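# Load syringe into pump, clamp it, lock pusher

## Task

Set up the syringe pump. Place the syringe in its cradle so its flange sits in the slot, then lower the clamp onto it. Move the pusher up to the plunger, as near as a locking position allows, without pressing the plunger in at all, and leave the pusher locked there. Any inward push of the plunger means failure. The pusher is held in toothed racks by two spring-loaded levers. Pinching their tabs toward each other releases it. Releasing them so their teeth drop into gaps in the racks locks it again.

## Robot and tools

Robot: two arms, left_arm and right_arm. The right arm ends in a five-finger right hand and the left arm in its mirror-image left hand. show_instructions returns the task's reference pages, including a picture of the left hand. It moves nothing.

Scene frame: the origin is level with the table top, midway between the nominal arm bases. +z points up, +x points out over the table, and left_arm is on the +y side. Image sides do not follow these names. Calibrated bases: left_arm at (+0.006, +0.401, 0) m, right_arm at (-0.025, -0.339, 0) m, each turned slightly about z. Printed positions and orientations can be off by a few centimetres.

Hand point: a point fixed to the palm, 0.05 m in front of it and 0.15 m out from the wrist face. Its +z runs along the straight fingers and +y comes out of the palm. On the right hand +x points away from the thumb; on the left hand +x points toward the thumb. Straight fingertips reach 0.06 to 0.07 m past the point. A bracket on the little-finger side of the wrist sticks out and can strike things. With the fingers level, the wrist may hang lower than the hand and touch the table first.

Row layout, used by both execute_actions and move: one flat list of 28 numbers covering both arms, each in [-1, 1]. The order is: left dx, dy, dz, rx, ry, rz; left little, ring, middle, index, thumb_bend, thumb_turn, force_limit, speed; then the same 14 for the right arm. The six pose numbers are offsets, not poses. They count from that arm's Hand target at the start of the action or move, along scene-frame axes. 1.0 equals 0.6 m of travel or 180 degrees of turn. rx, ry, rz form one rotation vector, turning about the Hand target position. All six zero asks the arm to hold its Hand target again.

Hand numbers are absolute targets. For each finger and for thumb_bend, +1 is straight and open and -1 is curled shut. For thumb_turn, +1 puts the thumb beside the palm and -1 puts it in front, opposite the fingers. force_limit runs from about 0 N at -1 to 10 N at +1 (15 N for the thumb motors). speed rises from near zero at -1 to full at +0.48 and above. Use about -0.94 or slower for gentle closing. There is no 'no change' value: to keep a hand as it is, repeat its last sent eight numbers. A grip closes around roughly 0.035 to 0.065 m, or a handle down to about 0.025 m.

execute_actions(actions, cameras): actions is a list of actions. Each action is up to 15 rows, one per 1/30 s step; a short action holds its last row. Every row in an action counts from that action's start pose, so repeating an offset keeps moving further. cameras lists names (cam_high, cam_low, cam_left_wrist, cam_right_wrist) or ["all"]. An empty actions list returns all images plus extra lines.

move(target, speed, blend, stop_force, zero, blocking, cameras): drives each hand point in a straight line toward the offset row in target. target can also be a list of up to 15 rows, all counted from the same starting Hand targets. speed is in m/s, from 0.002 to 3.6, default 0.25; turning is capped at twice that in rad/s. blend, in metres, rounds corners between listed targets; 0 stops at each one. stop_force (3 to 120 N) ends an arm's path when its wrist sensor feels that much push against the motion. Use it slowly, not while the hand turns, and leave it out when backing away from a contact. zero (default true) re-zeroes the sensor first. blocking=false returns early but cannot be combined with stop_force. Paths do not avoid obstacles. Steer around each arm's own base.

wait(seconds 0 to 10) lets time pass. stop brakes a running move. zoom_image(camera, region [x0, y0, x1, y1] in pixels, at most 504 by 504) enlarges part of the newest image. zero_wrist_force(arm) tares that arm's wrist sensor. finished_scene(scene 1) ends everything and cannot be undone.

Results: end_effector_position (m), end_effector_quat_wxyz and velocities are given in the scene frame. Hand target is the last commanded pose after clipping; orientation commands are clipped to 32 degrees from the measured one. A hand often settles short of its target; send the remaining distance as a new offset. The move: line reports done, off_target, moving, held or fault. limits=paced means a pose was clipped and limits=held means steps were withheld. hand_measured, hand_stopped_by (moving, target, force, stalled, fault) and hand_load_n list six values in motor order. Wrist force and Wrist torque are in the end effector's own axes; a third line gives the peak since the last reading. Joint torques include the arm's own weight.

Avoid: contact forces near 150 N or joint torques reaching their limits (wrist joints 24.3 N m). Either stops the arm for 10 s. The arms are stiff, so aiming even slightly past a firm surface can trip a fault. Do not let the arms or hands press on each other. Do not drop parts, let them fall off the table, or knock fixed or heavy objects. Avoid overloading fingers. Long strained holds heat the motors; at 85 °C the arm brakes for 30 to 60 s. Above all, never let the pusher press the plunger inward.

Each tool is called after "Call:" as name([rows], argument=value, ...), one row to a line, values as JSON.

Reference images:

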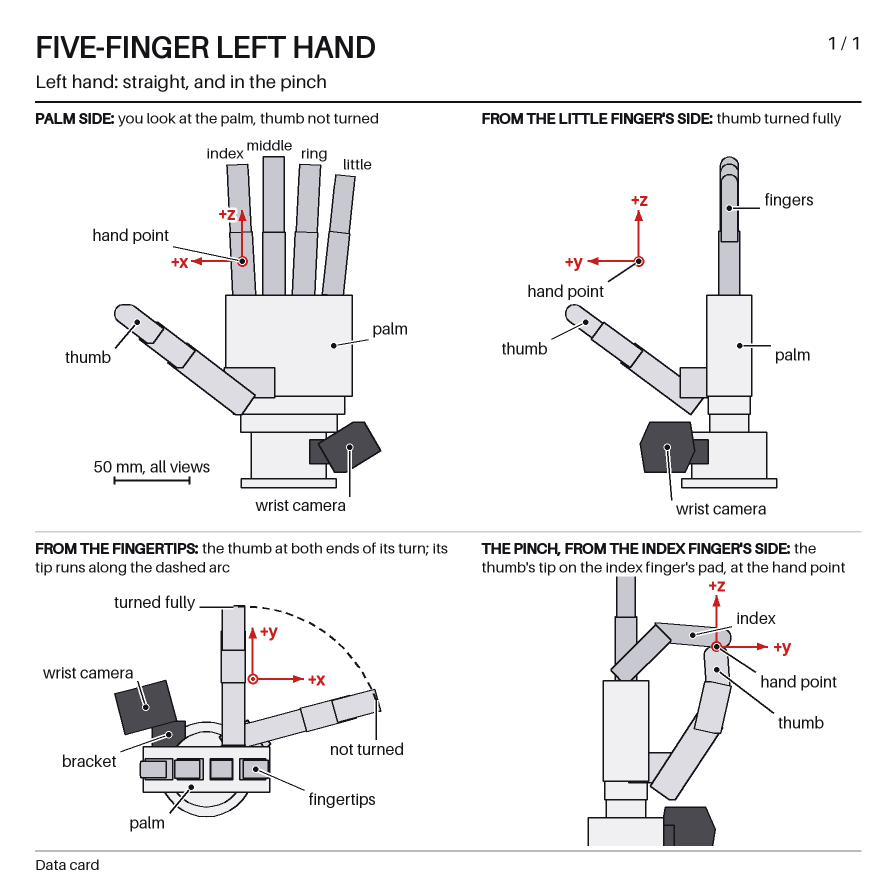

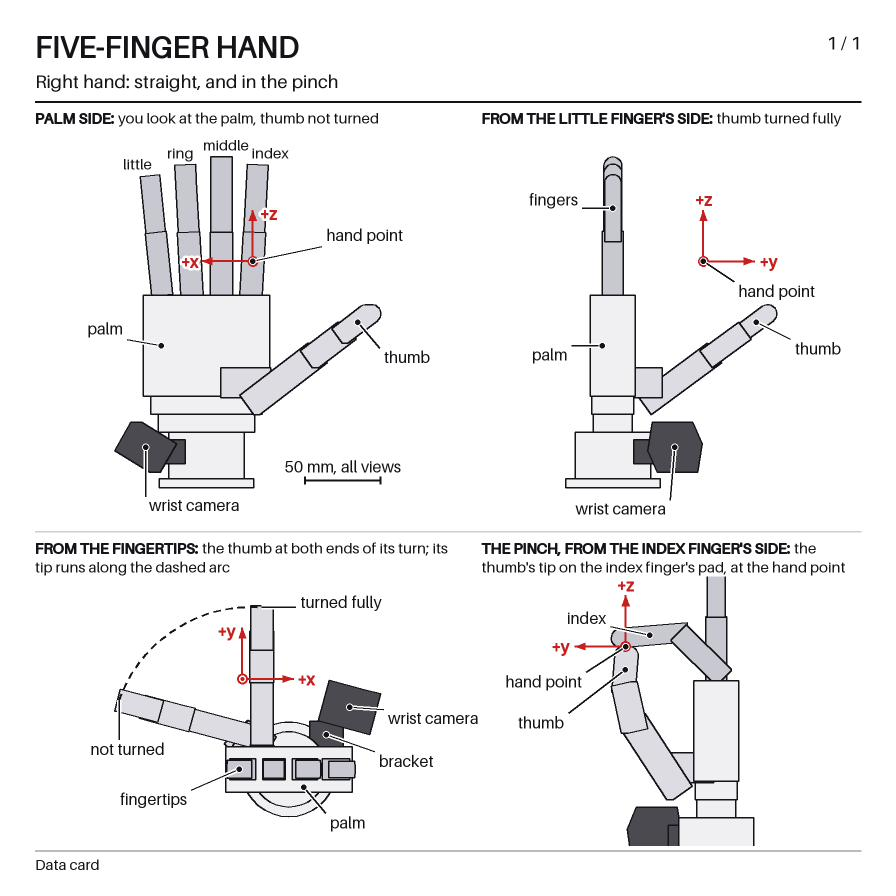

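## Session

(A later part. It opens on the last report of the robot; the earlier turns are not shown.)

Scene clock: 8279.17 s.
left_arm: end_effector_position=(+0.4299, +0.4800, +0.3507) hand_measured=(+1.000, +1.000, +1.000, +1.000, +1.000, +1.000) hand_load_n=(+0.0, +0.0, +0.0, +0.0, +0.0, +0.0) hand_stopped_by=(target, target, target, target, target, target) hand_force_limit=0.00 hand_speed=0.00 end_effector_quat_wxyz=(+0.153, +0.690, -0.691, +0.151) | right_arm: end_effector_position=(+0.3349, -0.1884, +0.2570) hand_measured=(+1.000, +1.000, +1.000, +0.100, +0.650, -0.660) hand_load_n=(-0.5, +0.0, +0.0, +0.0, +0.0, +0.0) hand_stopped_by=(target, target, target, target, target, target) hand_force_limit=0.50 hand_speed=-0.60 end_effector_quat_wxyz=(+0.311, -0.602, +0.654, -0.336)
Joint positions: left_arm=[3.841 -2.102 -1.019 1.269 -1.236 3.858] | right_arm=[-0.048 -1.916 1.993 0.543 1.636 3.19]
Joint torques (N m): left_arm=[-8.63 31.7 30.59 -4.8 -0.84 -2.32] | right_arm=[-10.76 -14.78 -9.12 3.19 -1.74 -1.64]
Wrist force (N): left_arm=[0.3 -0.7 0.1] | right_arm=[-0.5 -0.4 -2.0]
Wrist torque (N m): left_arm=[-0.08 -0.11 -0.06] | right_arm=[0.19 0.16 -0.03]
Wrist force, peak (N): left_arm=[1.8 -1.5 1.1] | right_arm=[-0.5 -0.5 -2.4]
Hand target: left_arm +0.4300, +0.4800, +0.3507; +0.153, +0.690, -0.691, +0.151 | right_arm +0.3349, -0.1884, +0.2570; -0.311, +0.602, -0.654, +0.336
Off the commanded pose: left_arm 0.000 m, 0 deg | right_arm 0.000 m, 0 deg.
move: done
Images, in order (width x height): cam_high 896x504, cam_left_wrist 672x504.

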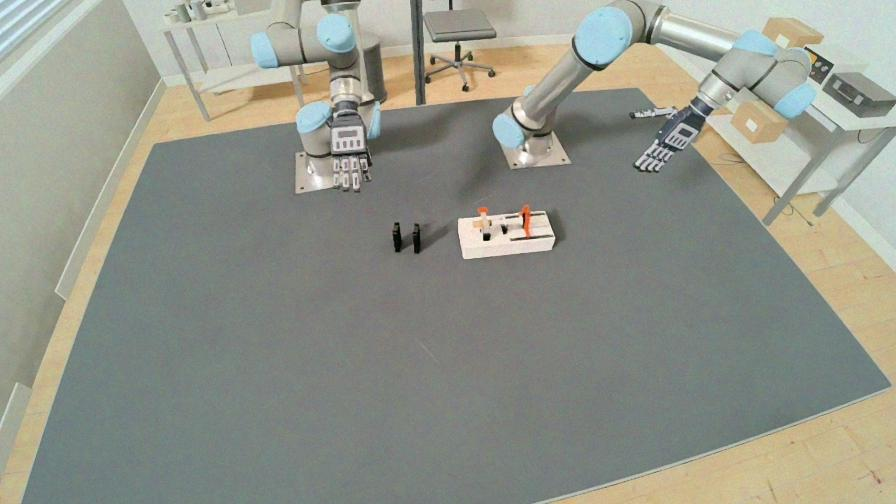

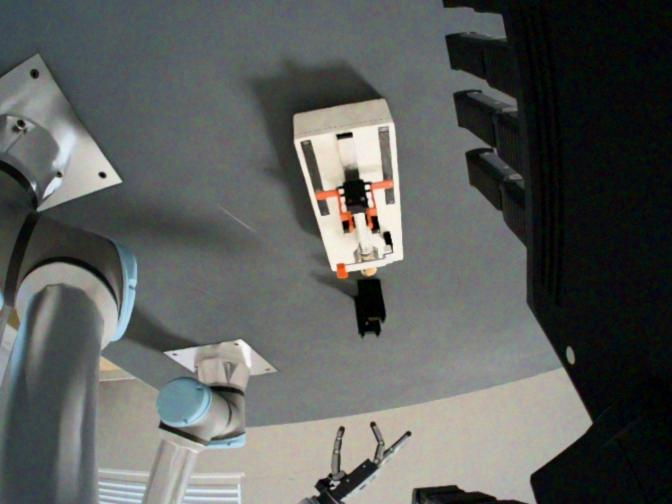

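Call:
move([
  [-0.0267,-0.4567,-0.1345,0.289,0,0,1,1,1,1,1,1,0,0,0,0,0,0,0,0,1,1,1,0.1,0.65,-0.66,0.5,-0.6],
  [-0.0267,-0.4567,-0.2345,0.289,0,0,1,1,1,1,1,1,0,0,0,0,0,0,0,0,1,1,1,0.1,0.65,-0.66,0.5,-0.6],
], speed=[0.2,0.08], stop_force=8, cameras=["cam_left_wrist","cam_low"])

Call:
zoom_image(camera="cam_left_wrist", region=[250, 170, 430, 320])

Scene clock: 8302.30 s.
left_arm: end_effector_position=(+0.4139, +0.2060, +0.2101) hand_measured=(+1.000, +1.000, +1.000, +1.000, +1.000, +1.000) hand_load_n=(+0.0, +0.0, +0.0, +0.0, +0.0, +0.0) hand_stopped_by=(target, target, target, target, target, target) hand_force_limit=0.00 hand_speed=0.00 end_effector_quat_wxyz=(-0.165, +0.688, -0.687, -0.167) | right_arm: end_effector_position=(+0.3349, -0.1884, +0.2570) hand_measured=(+1.000, +1.000, +1.000, +0.100, +0.650, -0.660) hand_load_n=(+0.0, -0.5, +0.0, +0.0, +0.0, +0.0) hand_stopped_by=(target, target, target, target, target, target) hand_force_limit=0.50 hand_speed=-0.60 end_effector_quat_wxyz=(+0.311, -0.602, +0.654, -0.336)
Joint positions: left_arm=[2.879 -2.184 -1.16 1.621 -2.022 2.811] | right_arm=[-0.048 -1.916 1.993 0.543 1.636 3.19]
Joint torques (N m): left_arm=[3.37 34.49 7.09 -0.53 -0.3 2.24] | right_arm=[-10.44 -14.96 -10.18 3.06 -1.58 -1.62]
Wrist force (N): left_arm=[-0.6 -0.3 -0.1] | right_arm=[-0.6 -0.4 -2.0]
Wrist torque (N m): left_arm=[-0.02 0.09 0.05] | right_arm=[0.18 0.16 -0.03]
Wrist force, peak (N): left_arm=[0.6 -1.1 0.2] | right_arm=[-0.7 -0.8 -2.4]
Hand target: left_arm +0.4139, +0.2060, +0.2100; -0.165, +0.688, -0.687, -0.167 | right_arm +0.3349, -0.1884, +0.2570; -0.311, +0.602, -0.654, +0.336
Off the commanded pose: left_arm 0.000 m, 0 deg | right_arm 0.000 m, 0 deg.
move: done
Images, in order (width x height): cam_low 896x504, cam_left_wrist 672x504.

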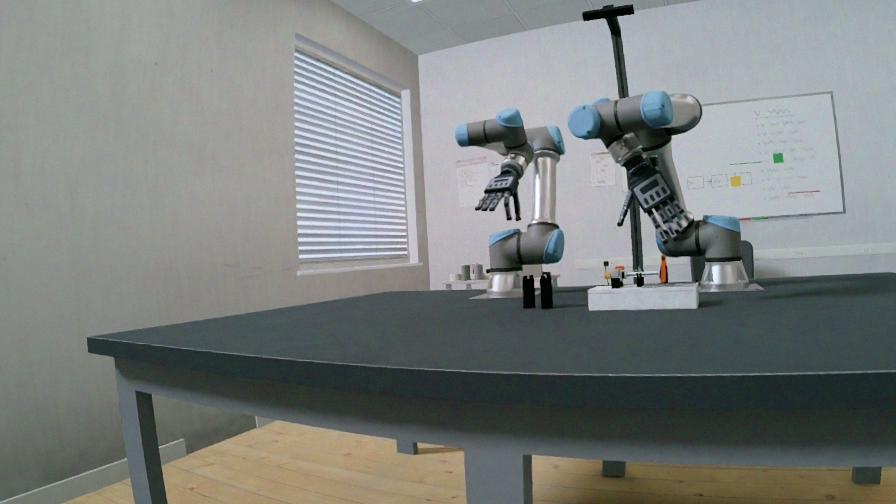

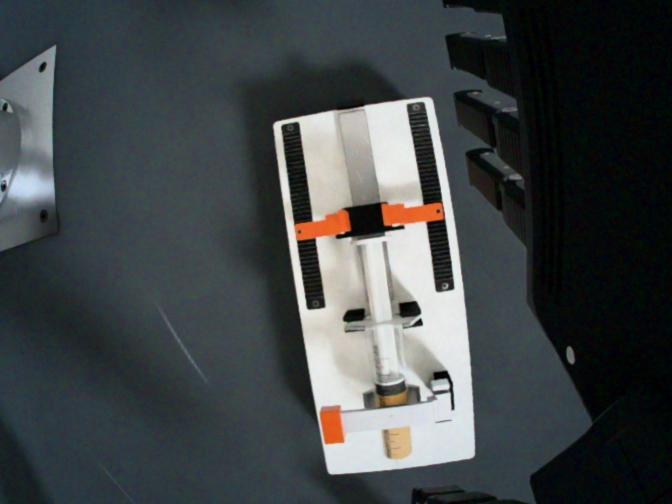

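Scaled by 2.800 from the camera's 672x504 image, which has a finer 960x720 frame.

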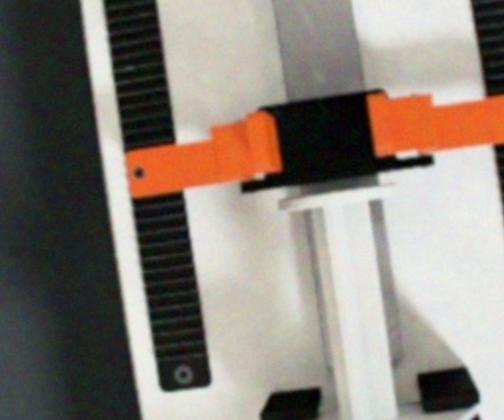

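Call:
zoom_image(camera="cam_left_wrist", region=[335, 215, 405, 265])

Call:
zoom_image(camera="cam_left_wrist", region=[280, 200, 350, 270])

Call:
zoom_image(camera="cam_left_wrist", region=[400, 180, 470, 250])

Scaled by 7.200 from the camera's 672x504 image, which has a finer 960x720 frame.

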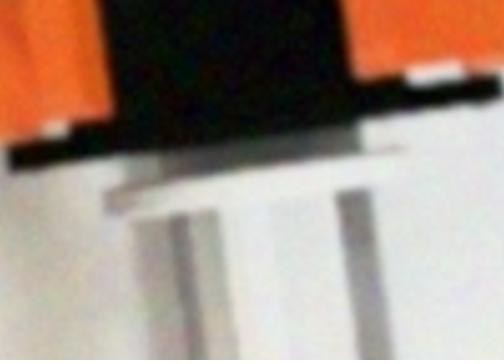

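Scaled by 7.200 from the camera's 672x504 image, which has a finer 960x720 frame.

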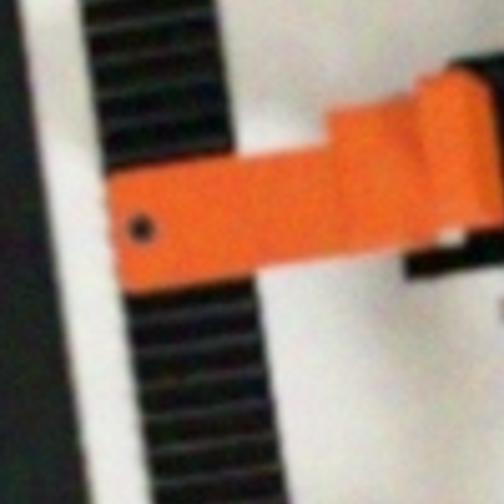

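Scaled by 7.200 from the camera's 672x504 image, which has a finer 960x720 frame.

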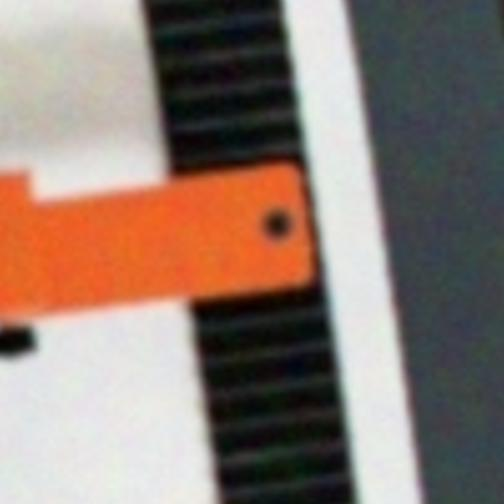

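Call:
zoom_image(camera="cam_left_wrist", region=[345, 222, 395, 252])

Call:
zoom_image(camera="cam_left_wrist", region=[285, 230, 335, 310])

Call:
zoom_image(camera="cam_left_wrist", region=[410, 215, 460, 295])

Scaled by 10.080 from the camera's 672x504 image, which has a finer 960x720 frame.

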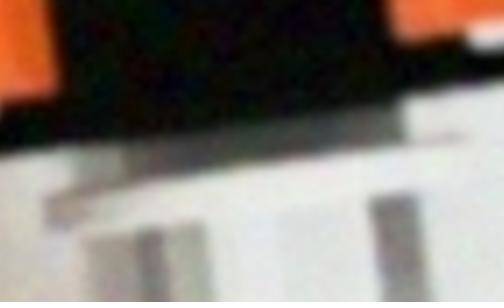

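Scaled by 6.300 from the camera's 672x504 image, which has a finer 960x720 frame.

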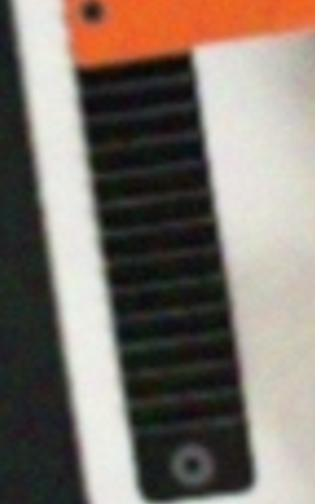

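Scaled by 6.300 from the camera's 672x504 image, which has a finer 960x720 frame.

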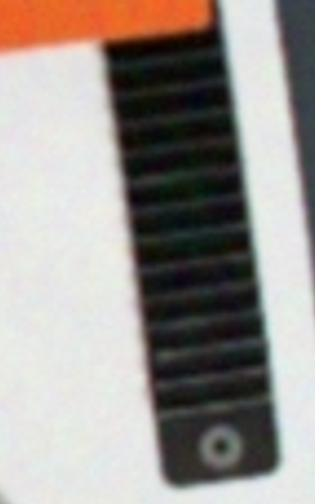

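Call:
move([
  [0,0.0133,-0.025,0,0,0,1,1,1,1,1,1,0,0,0,0,0,0,0,0,1,1,1,0.1,0.65,-0.66,0.5,-0.6],
], speed=0.04, stop_force=6, cameras=["cam_left_wrist"])

Call:
zoom_image(camera="cam_left_wrist", region=[335, 235, 405, 275])

Call:
zoom_image(camera="cam_left_wrist", region=[280, 200, 480, 350])

Scene clock: 8392.63 s.
left_arm: end_effector_position=(+0.4139, +0.2140, +0.1950) hand_measured=(+1.000, +1.000, +1.000, +1.000, +1.000, +1.000) hand_load_n=(+0.0, +0.0, +0.0, +0.0, +0.0, +0.0) hand_stopped_by=(target, target, target, target, target, target) hand_force_limit=0.00 hand_speed=0.00 end_effector_quat_wxyz=(-0.165, +0.688, -0.687, -0.167) | right_arm: end_effector_position=(+0.3349, -0.1884, +0.2570) hand_measured=(+1.000, +1.000, +1.000, +0.100, +0.650, -0.660) hand_load_n=(+0.0, +0.0, +0.0, +0.0, +0.0, +0.0) hand_stopped_by=(target, target, target, target, target, target) hand_force_limit=0.50 hand_speed=-0.60 end_effector_quat_wxyz=(+0.311, -0.602, +0.654, -0.336)
Joint positions: left_arm=[2.893 -2.181 -1.201 1.667 -2.024 2.827] | right_arm=[-0.048 -1.916 1.993 0.543 1.636 3.19]
Joint torques (N m): left_arm=[9.24 55.92 6.55 -0.26 -1.91 2.18] | right_arm=[-10.64 -14.75 -9.4 2.97 -1.56 -1.59]
Wrist force (N): left_arm=[-0.2 -0.2 -0.1] | right_arm=[-1.0 -0.5 -1.9]
Wrist torque (N m): left_arm=[0.00 0.02 -0.01] | right_arm=[0.16 0.22 -0.06]
Wrist force, peak (N): left_arm=[-0.9 -0.1 -0.1] | right_arm=[-0.6 -0.5 -2.5]
Hand target: left_arm +0.4139, +0.2140, +0.1950; -0.165, +0.688, -0.687, -0.167 | right_arm +0.3349, -0.1884, +0.2570; -0.311, +0.602, -0.654, +0.336
Off the commanded pose: left_arm 0.000 m, 0 deg | right_arm 0.000 m, 0 deg.
move: done
Images, in order (width x height): cam_left_wrist 672x504.

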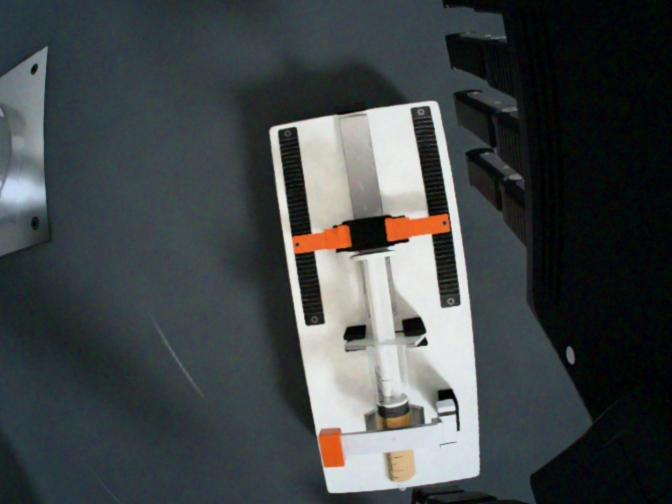

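Scaled by 7.200 from the camera's 672x504 image, which has a finer 960x720 frame.

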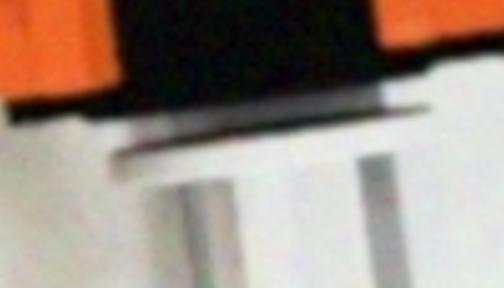

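Scaled by 2.520 from the camera's 672x504 image, which has a finer 960x720 frame.

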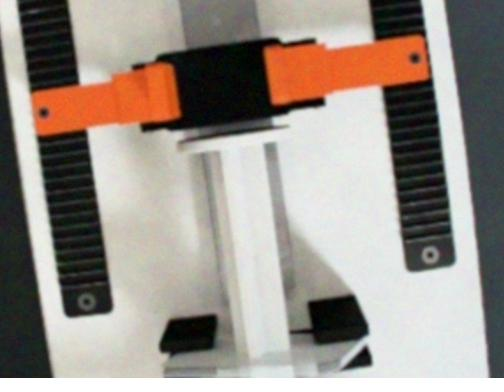

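Call:
move([
  [0.0935,-0.0167,0,0,0,0,1,1,1,1,1,1,0,0,0,0,0,0,0,0,1,1,1,0.1,0.65,-0.66,0.5,-0.6],
  [0.0935,-0.0167,-0.1167,0,0,0,1,1,1,1,1,1,0,0,0,0,0,0,0,0,1,1,1,0.1,0.65,-0.66,0.5,-0.6],
], speed=0.06, stop_force=5, cameras=["cam_left_wrist","cam_low"])

Call:
zoom_image(camera="cam_left_wrist", region=[130, 180, 330, 330])

Scene clock: 8439.47 s.
left_arm: end_effector_position=(+0.4700, +0.2039, +0.1250) hand_measured=(+1.000, +1.000, +1.000, +1.000, +1.000, +1.000) hand_load_n=(+0.0, +0.0, +0.0, +0.0, +0.0, +0.0) hand_stopped_by=(target, target, target, target, target, target) hand_force_limit=0.00 hand_speed=0.00 end_effector_quat_wxyz=(-0.165, +0.688, -0.687, -0.167) | right_arm: end_effector_position=(+0.3349, -0.1884, +0.2570) hand_measured=(+1.000, +1.000, +1.000, +0.100, +0.650, -0.660) hand_load_n=(+0.0, +0.0, +0.0, +0.0, +0.0, +0.0) hand_stopped_by=(target, target, target, target, target, target) hand_force_limit=0.50 hand_speed=-0.60 end_effector_quat_wxyz=(+0.311, -0.602, +0.654, -0.336)
Joint positions: left_arm=[2.903 -2.368 -1.062 1.72 -2.026 2.838] | right_arm=[-0.048 -1.916 1.993 0.543 1.636 3.19]
Joint torques (N m): left_arm=[7.89 41.05 6.53 -0.41 -0.88 2.15] | right_arm=[-10.72 -14.5 -9.9 2.96 -1.5 -1.61]
Wrist force (N): left_arm=[-0.4 -0.2 0.0] | right_arm=[-0.8 -0.3 -2.2]
Wrist torque (N m): left_arm=[-0.01 0.06 -0.02] | right_arm=[0.21 0.19 -0.04]
Wrist force, peak (N): left_arm=[-0.6 -1.0 -0.1] | right_arm=[-0.5 -0.6 -2.4]
Hand target: left_arm +0.4700, +0.2039, +0.1250; -0.165, +0.688, -0.687, -0.167 | right_arm +0.3349, -0.1884, +0.2570; -0.311, +0.602, -0.654, +0.336
Off the commanded pose: left_arm 0.000 m, 0 deg | right_arm 0.000 m, 0 deg.
move: done
Images, in order (width x height): cam_low 896x504, cam_left_wrist 672x504.

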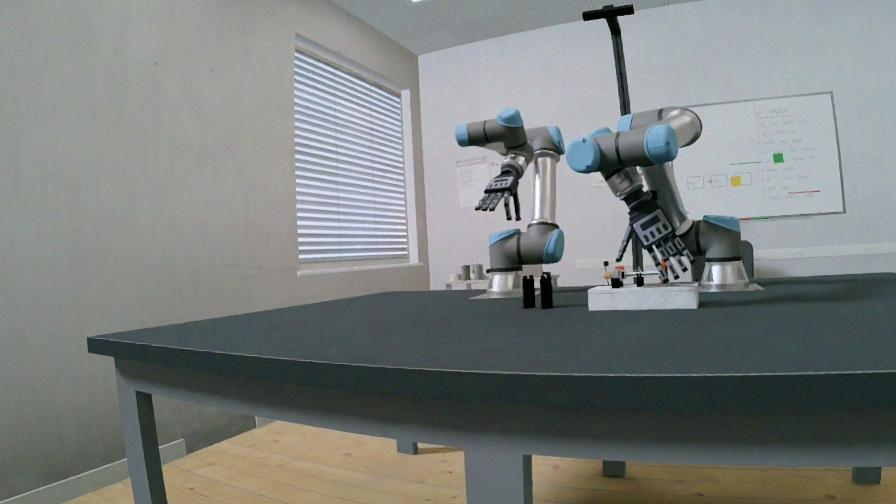

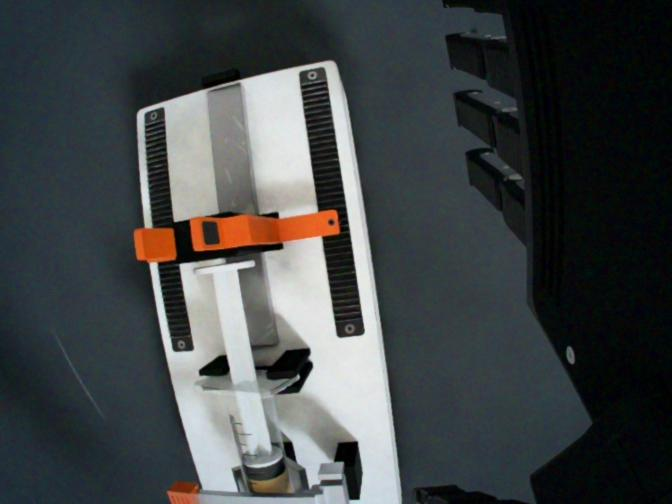

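Scaled by 2.520 from the camera's 672x504 image, which has a finer 960x720 frame.

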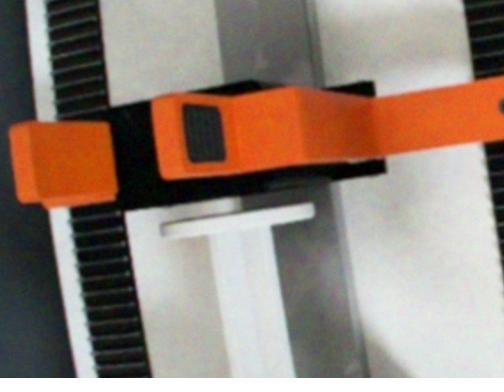

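Call:
zoom_image(camera="cam_left_wrist", region=[190, 240, 265, 285])

Call:
zoom_image(camera="cam_left_wrist", region=[315, 225, 375, 345])

Call:
zoom_image(camera="cam_left_wrist", region=[145, 250, 205, 355])

Scaled by 6.720 from the camera's 672x504 image, which has a finer 960x720 frame.

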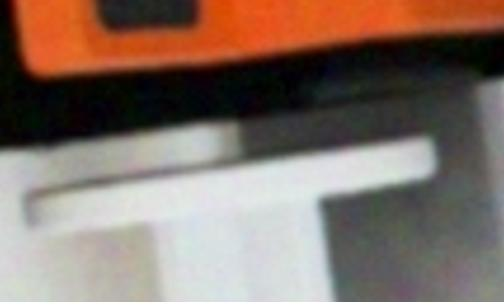

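Scaled by 4.200 from the camera's 672x504 image, which has a finer 960x720 frame.

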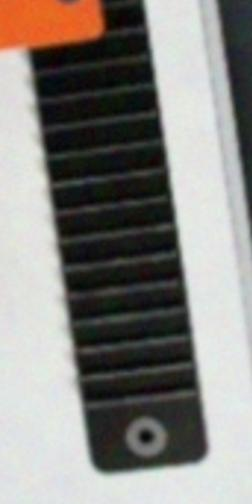

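Scaled by 4.800 from the camera's 672x504 image, which has a finer 960x720 frame.

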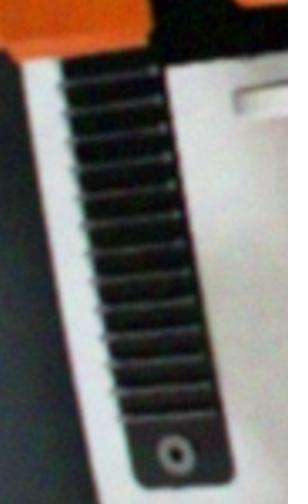

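Call:
move([
  [0,0.01,0,0,0,0,1,1,1,1,1,1,0,0,0,0,0,0,0,0,1,1,1,0.1,0.65,-0.66,0.5,-0.6],
], speed=0.04, cameras=["cam_left_wrist"])

Call:
zoom_image(camera="cam_left_wrist", region=[190, 250, 265, 295])

Call:
zoom_image(camera="cam_left_wrist", region=[210, 255, 250, 295])

Scene clock: 8513.23 s.
left_arm: end_effector_position=(+0.4700, +0.2099, +0.1250) hand_measured=(+1.000, +1.000, +1.000, +1.000, +1.000, +1.000) hand_load_n=(+0.0, +0.0, +0.0, +0.0, +0.0, +0.0) hand_stopped_by=(target, target, target, target, target, target) hand_force_limit=0.00 hand_speed=0.00 end_effector_quat_wxyz=(-0.165, +0.688, -0.687, -0.167) | right_arm: end_effector_position=(+0.3349, -0.1884, +0.2570) hand_measured=(+1.000, +1.000, +1.000, +0.100, +0.650, -0.660) hand_load_n=(+0.0, +0.0, +0.0, +0.0, +0.0, +0.0) hand_stopped_by=(target, target, target, target, target, target) hand_force_limit=0.50 hand_speed=-0.60 end_effector_quat_wxyz=(+0.311, -0.602, +0.654, -0.336)
Joint positions: left_arm=[2.913 -2.36 -1.075 1.73 -2.027 2.849] | right_arm=[-0.048 -1.916 1.993 0.543 1.636 3.19]
Joint torques (N m): left_arm=[9.52 62.17 6.6 -0.31 -1.97 2.23] | right_arm=[-10.17 -14.43 -10.93 2.67 -1.66 -1.62]
Wrist force (N): left_arm=[-0.5 -0.3 0.1] | right_arm=[-0.4 -0.4 -1.9]
Wrist torque (N m): left_arm=[-0.03 0.07 -0.03] | right_arm=[0.18 0.14 -0.02]
Wrist force, peak (N): left_arm=[-0.7 -0.6 0.1] | right_arm=[-0.8 -0.8 -2.4]
Hand target: left_arm +0.4700, +0.2099, +0.1250; -0.165, +0.688, -0.687, -0.167 | right_arm +0.3349, -0.1884, +0.2570; -0.311, +0.602, -0.654, +0.336
Off the commanded pose: left_arm 0.000 m, 0 deg | right_arm 0.000 m, 0 deg.
move: done
Images, in order (width x height): cam_left_wrist 672x504.

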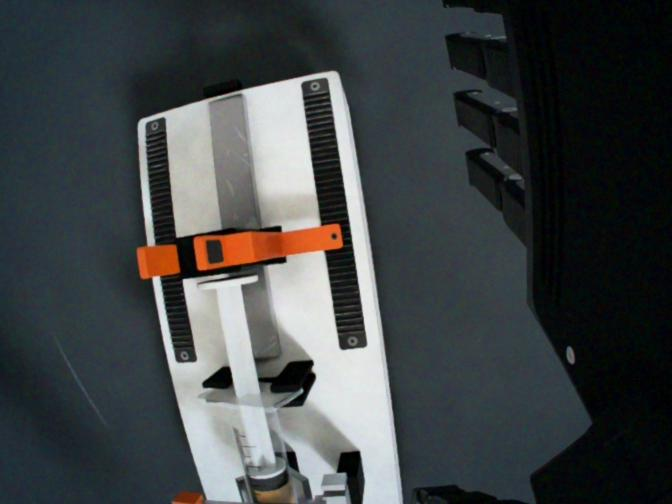

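Scaled by 6.720 from the camera's 672x504 image, which has a finer 960x720 frame.

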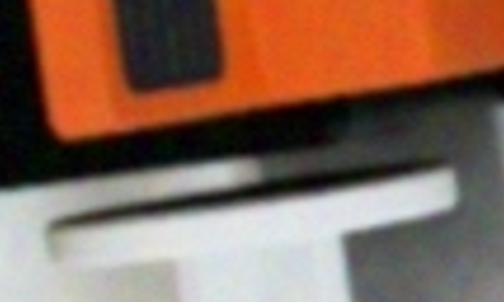

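Scaled by 12.600 from the camera's 672x504 image, which has a finer 960x720 frame.

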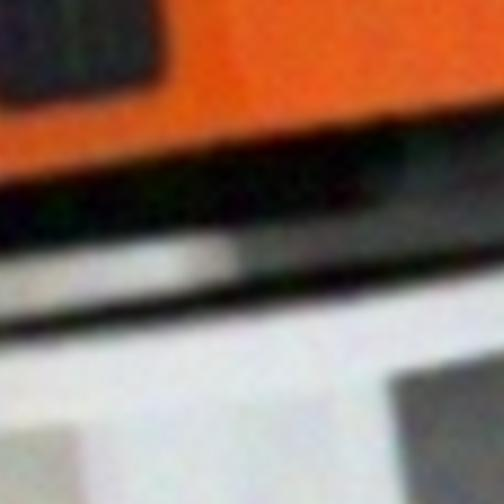

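Call:
zoom_image(camera="cam_left_wrist", region=[320, 240, 380, 300])

Call:
zoom_image(camera="cam_left_wrist", region=[320, 295, 380, 355])

Call:
move([
  [-0.00425,-0.0498,0,0,0,0,1,1,1,1,1,1,0,0,0,0,0,0,0,0,1,1,1,0.1,0.65,-0.66,0.5,-0.6],
], speed=0.05, stop_force=5, cameras=["cam_left_wrist"])

Call:
zoom_image(camera="cam_left_wrist", region=[320, 240, 380, 300])

Scaled by 8.400 from the camera's 672x504 image, which has a finer 960x720 frame.

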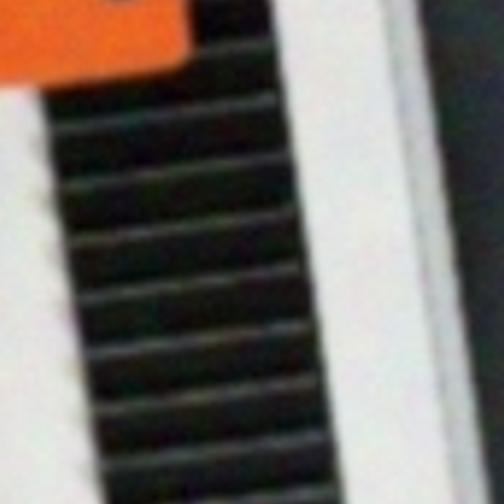

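Scaled by 8.400 from the camera's 672x504 image, which has a finer 960x720 frame.

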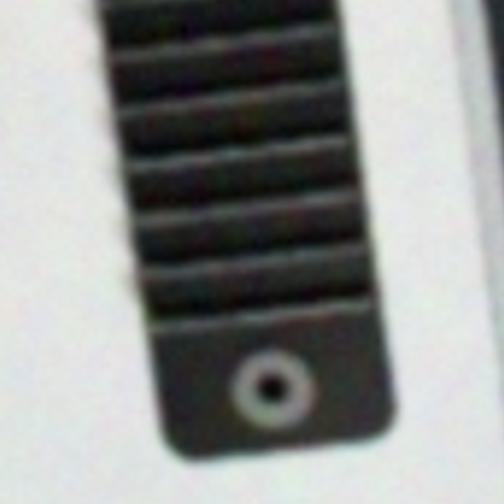

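Scene clock: 8563.53 s.
left_arm: end_effector_position=(+0.4675, +0.1801, +0.1250) hand_measured=(+1.000, +1.000, +1.000, +1.000, +1.000, +1.000) hand_load_n=(+0.0, +0.0, +0.0, +0.0, -0.5, +0.0) hand_stopped_by=(target, target, target, target, target, target) hand_force_limit=0.00 hand_speed=0.00 end_effector_quat_wxyz=(-0.165, +0.688, -0.687, -0.167) | right_arm: end_effector_position=(+0.3349, -0.1884, +0.2570) hand_measured=(+1.000, +1.000, +1.000, +0.100, +0.650, -0.660) hand_load_n=(+0.0, +0.0, +0.0, +0.0, +0.0, -0.5) hand_stopped_by=(target, target, target, target, target, target) hand_force_limit=0.50 hand_speed=-0.60 end_effector_quat_wxyz=(+0.311, -0.602, +0.654, -0.336)
Joint positions: left_arm=[2.863 -2.394 -1.02 1.685 -2.02 2.794] | right_arm=[-0.048 -1.916 1.993 0.543 1.636 3.19]
Joint torques (N m): left_arm=[-7.4 42.26 28.76 -4.54 0.74 -2.27] | right_arm=[-10.33 -14.31 -10 2.89 -1.54 -1.63]
Wrist force (N): left_arm=[-0.3 -0.2 0.1] | right_arm=[-0.5 -0.3 -2.1]
Wrist torque (N m): left_arm=[-0.02 0.06 0.07] | right_arm=[0.21 0.16 -0.03]
Wrist force, peak (N): left_arm=[-0.7 -0.5 -0.4] | right_arm=[-0.9 -0.6 -2.3]
Hand target: left_arm +0.4675, +0.1801, +0.1250; -0.165, +0.688, -0.687, -0.167 | right_arm +0.3349, -0.1884, +0.2570; -0.311, +0.602, -0.654, +0.336
Off the commanded pose: left_arm 0.000 m, 0 deg | right_arm 0.000 m, 0 deg.
move: done
Images, in order (width x height): cam_left_wrist 672x504.

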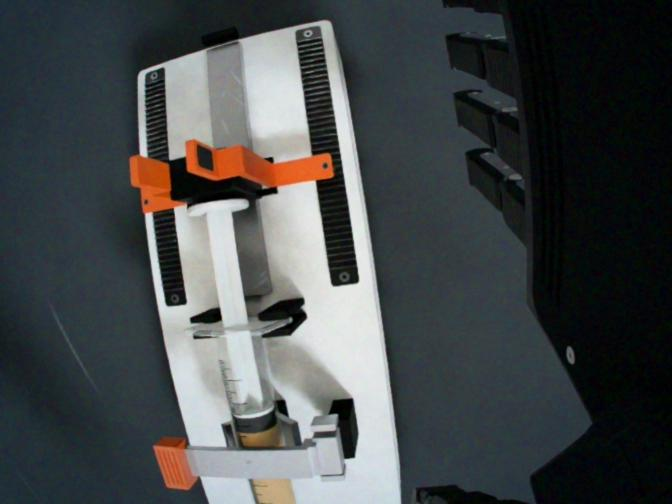

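Scaled by 8.400 from the camera's 672x504 image, which has a finer 960x720 frame.

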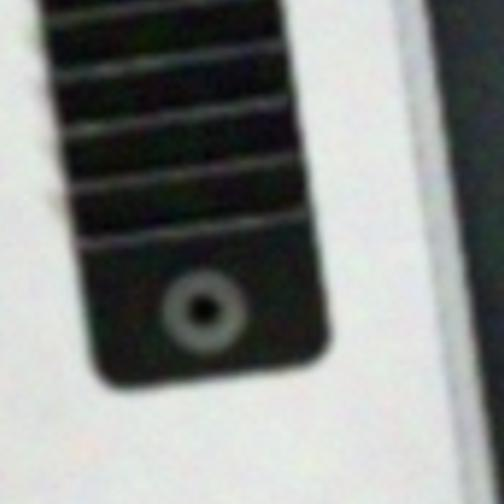

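Call:
move([
  [0.03,0,0.25,0,0,0,1,1,1,1,1,1,0,0,0,0,0,0,0,0,1,1,1,0.1,0.65,-0.66,0.5,-0.6],
  [0.03,0.35,0.3,0,0,0,1,1,1,1,1,1,0,0,0,0,0,0,0,0,1,1,1,0.1,0.65,-0.66,0.5,-0.6],
], speed=[0.12,0.25], cameras=["cam_high","cam_low","cam_left_wrist"])

Call:
zoom_image(camera="cam_low", region=[585, 240, 705, 315])

Call:
zoom_image(camera="cam_high", region=[450, 190, 570, 270])

Scene clock: 8598.43 s.
left_arm: end_effector_position=(+0.4855, +0.3900, +0.3050) hand_measured=(+1.000, +1.000, +1.000, +1.000, +1.000, +1.000) hand_load_n=(+0.0, +0.0, +0.0, +0.0, +0.0, +0.0) hand_stopped_by=(target, target, target, target, target, target) hand_force_limit=0.00 hand_speed=0.00 end_effector_quat_wxyz=(-0.165, +0.688, -0.687, -0.167) | right_arm: end_effector_position=(+0.3349, -0.1884, +0.2570) hand_measured=(+1.000, +1.000, +1.000, +0.100, +0.650, -0.660) hand_load_n=(+0.0, +0.0, +0.0, +0.0, +0.0, +0.0) hand_stopped_by=(target, target, target, target, target, target) hand_force_limit=0.50 hand_speed=-0.60 end_effector_quat_wxyz=(+0.311, -0.602, +0.654, -0.336)
Joint positions: left_arm=[3.24 -2.174 -0.886 1.52 -2.044 3.215] | right_arm=[-0.048 -1.916 1.993 0.543 1.636 3.19]
Joint torques (N m): left_arm=[8.67 55.53 10.82 -0.21 0.82 2.01] | right_arm=[-10.26 -14.38 -10.19 2.73 -1.51 -1.54]
Wrist force (N): left_arm=[-0.2 -0.1 0.4] | right_arm=[-0.5 -0.4 -2.1]
Wrist torque (N m): left_arm=[-0.02 0.04 0.00] | right_arm=[0.19 0.15 -0.03]
Wrist force, peak (N): left_arm=[-1.6 -0.4 0.2] | right_arm=[-0.8 -0.8 -2.6]
Hand target: left_arm +0.4855, +0.3901, +0.3050; -0.165, +0.688, -0.687, -0.167 | right_arm +0.3349, -0.1884, +0.2570; -0.311, +0.602, -0.654, +0.336
Off the commanded pose: left_arm 0.000 m, 0 deg | right_arm 0.000 m, 0 deg.
move: done
Images, in order (width x height): cam_high 896x504, cam_low 896x504, cam_left_wrist 672x504.

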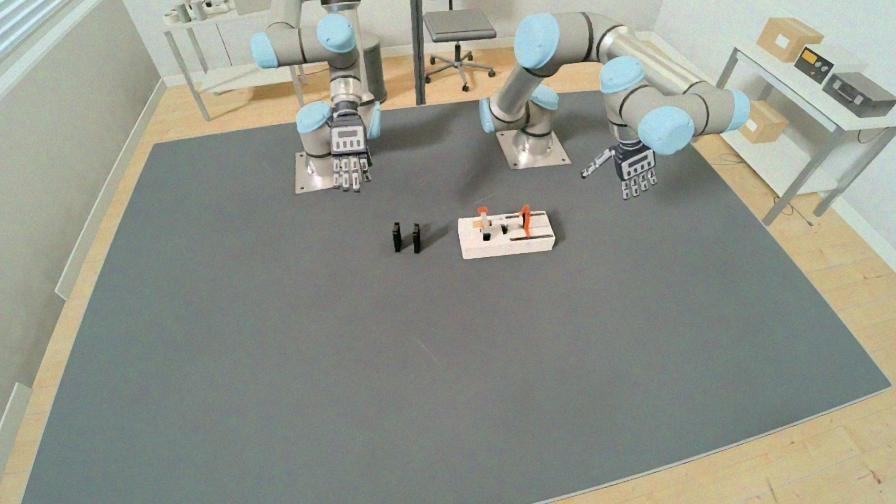

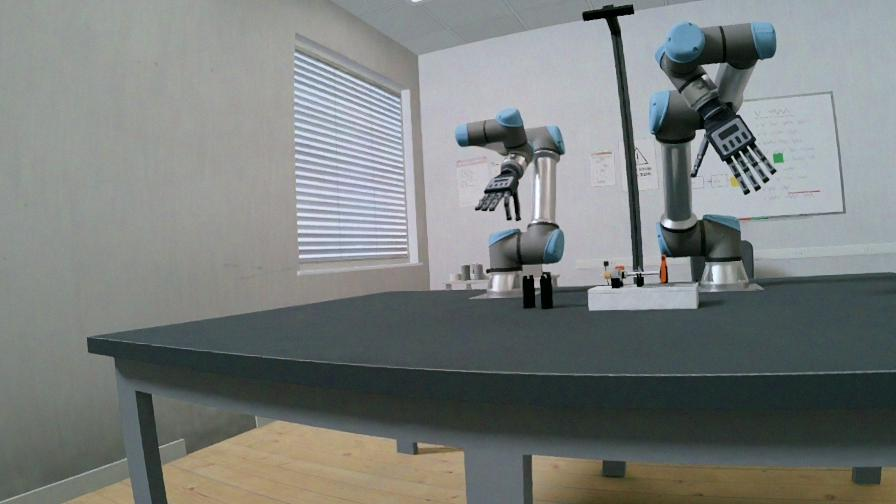

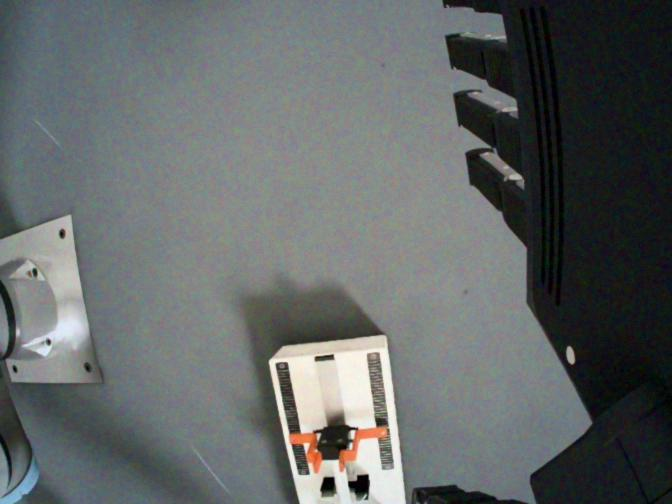

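Scaled by 4.200 from the camera's 896x504 image, which has a finer 1280x720 frame.

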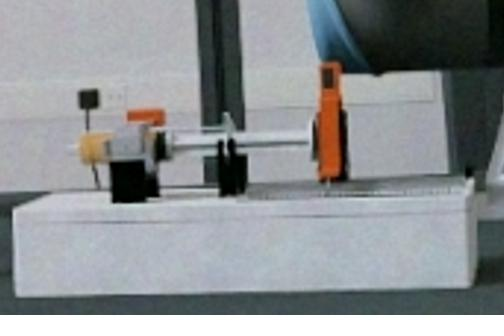

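Scaled by 4.200 from the camera's 896x504 image, which has a finer 1280x720 frame.

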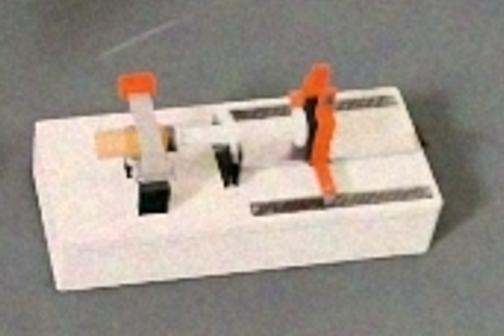

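Call:
finished_scene()

The scene is finished: the task was done.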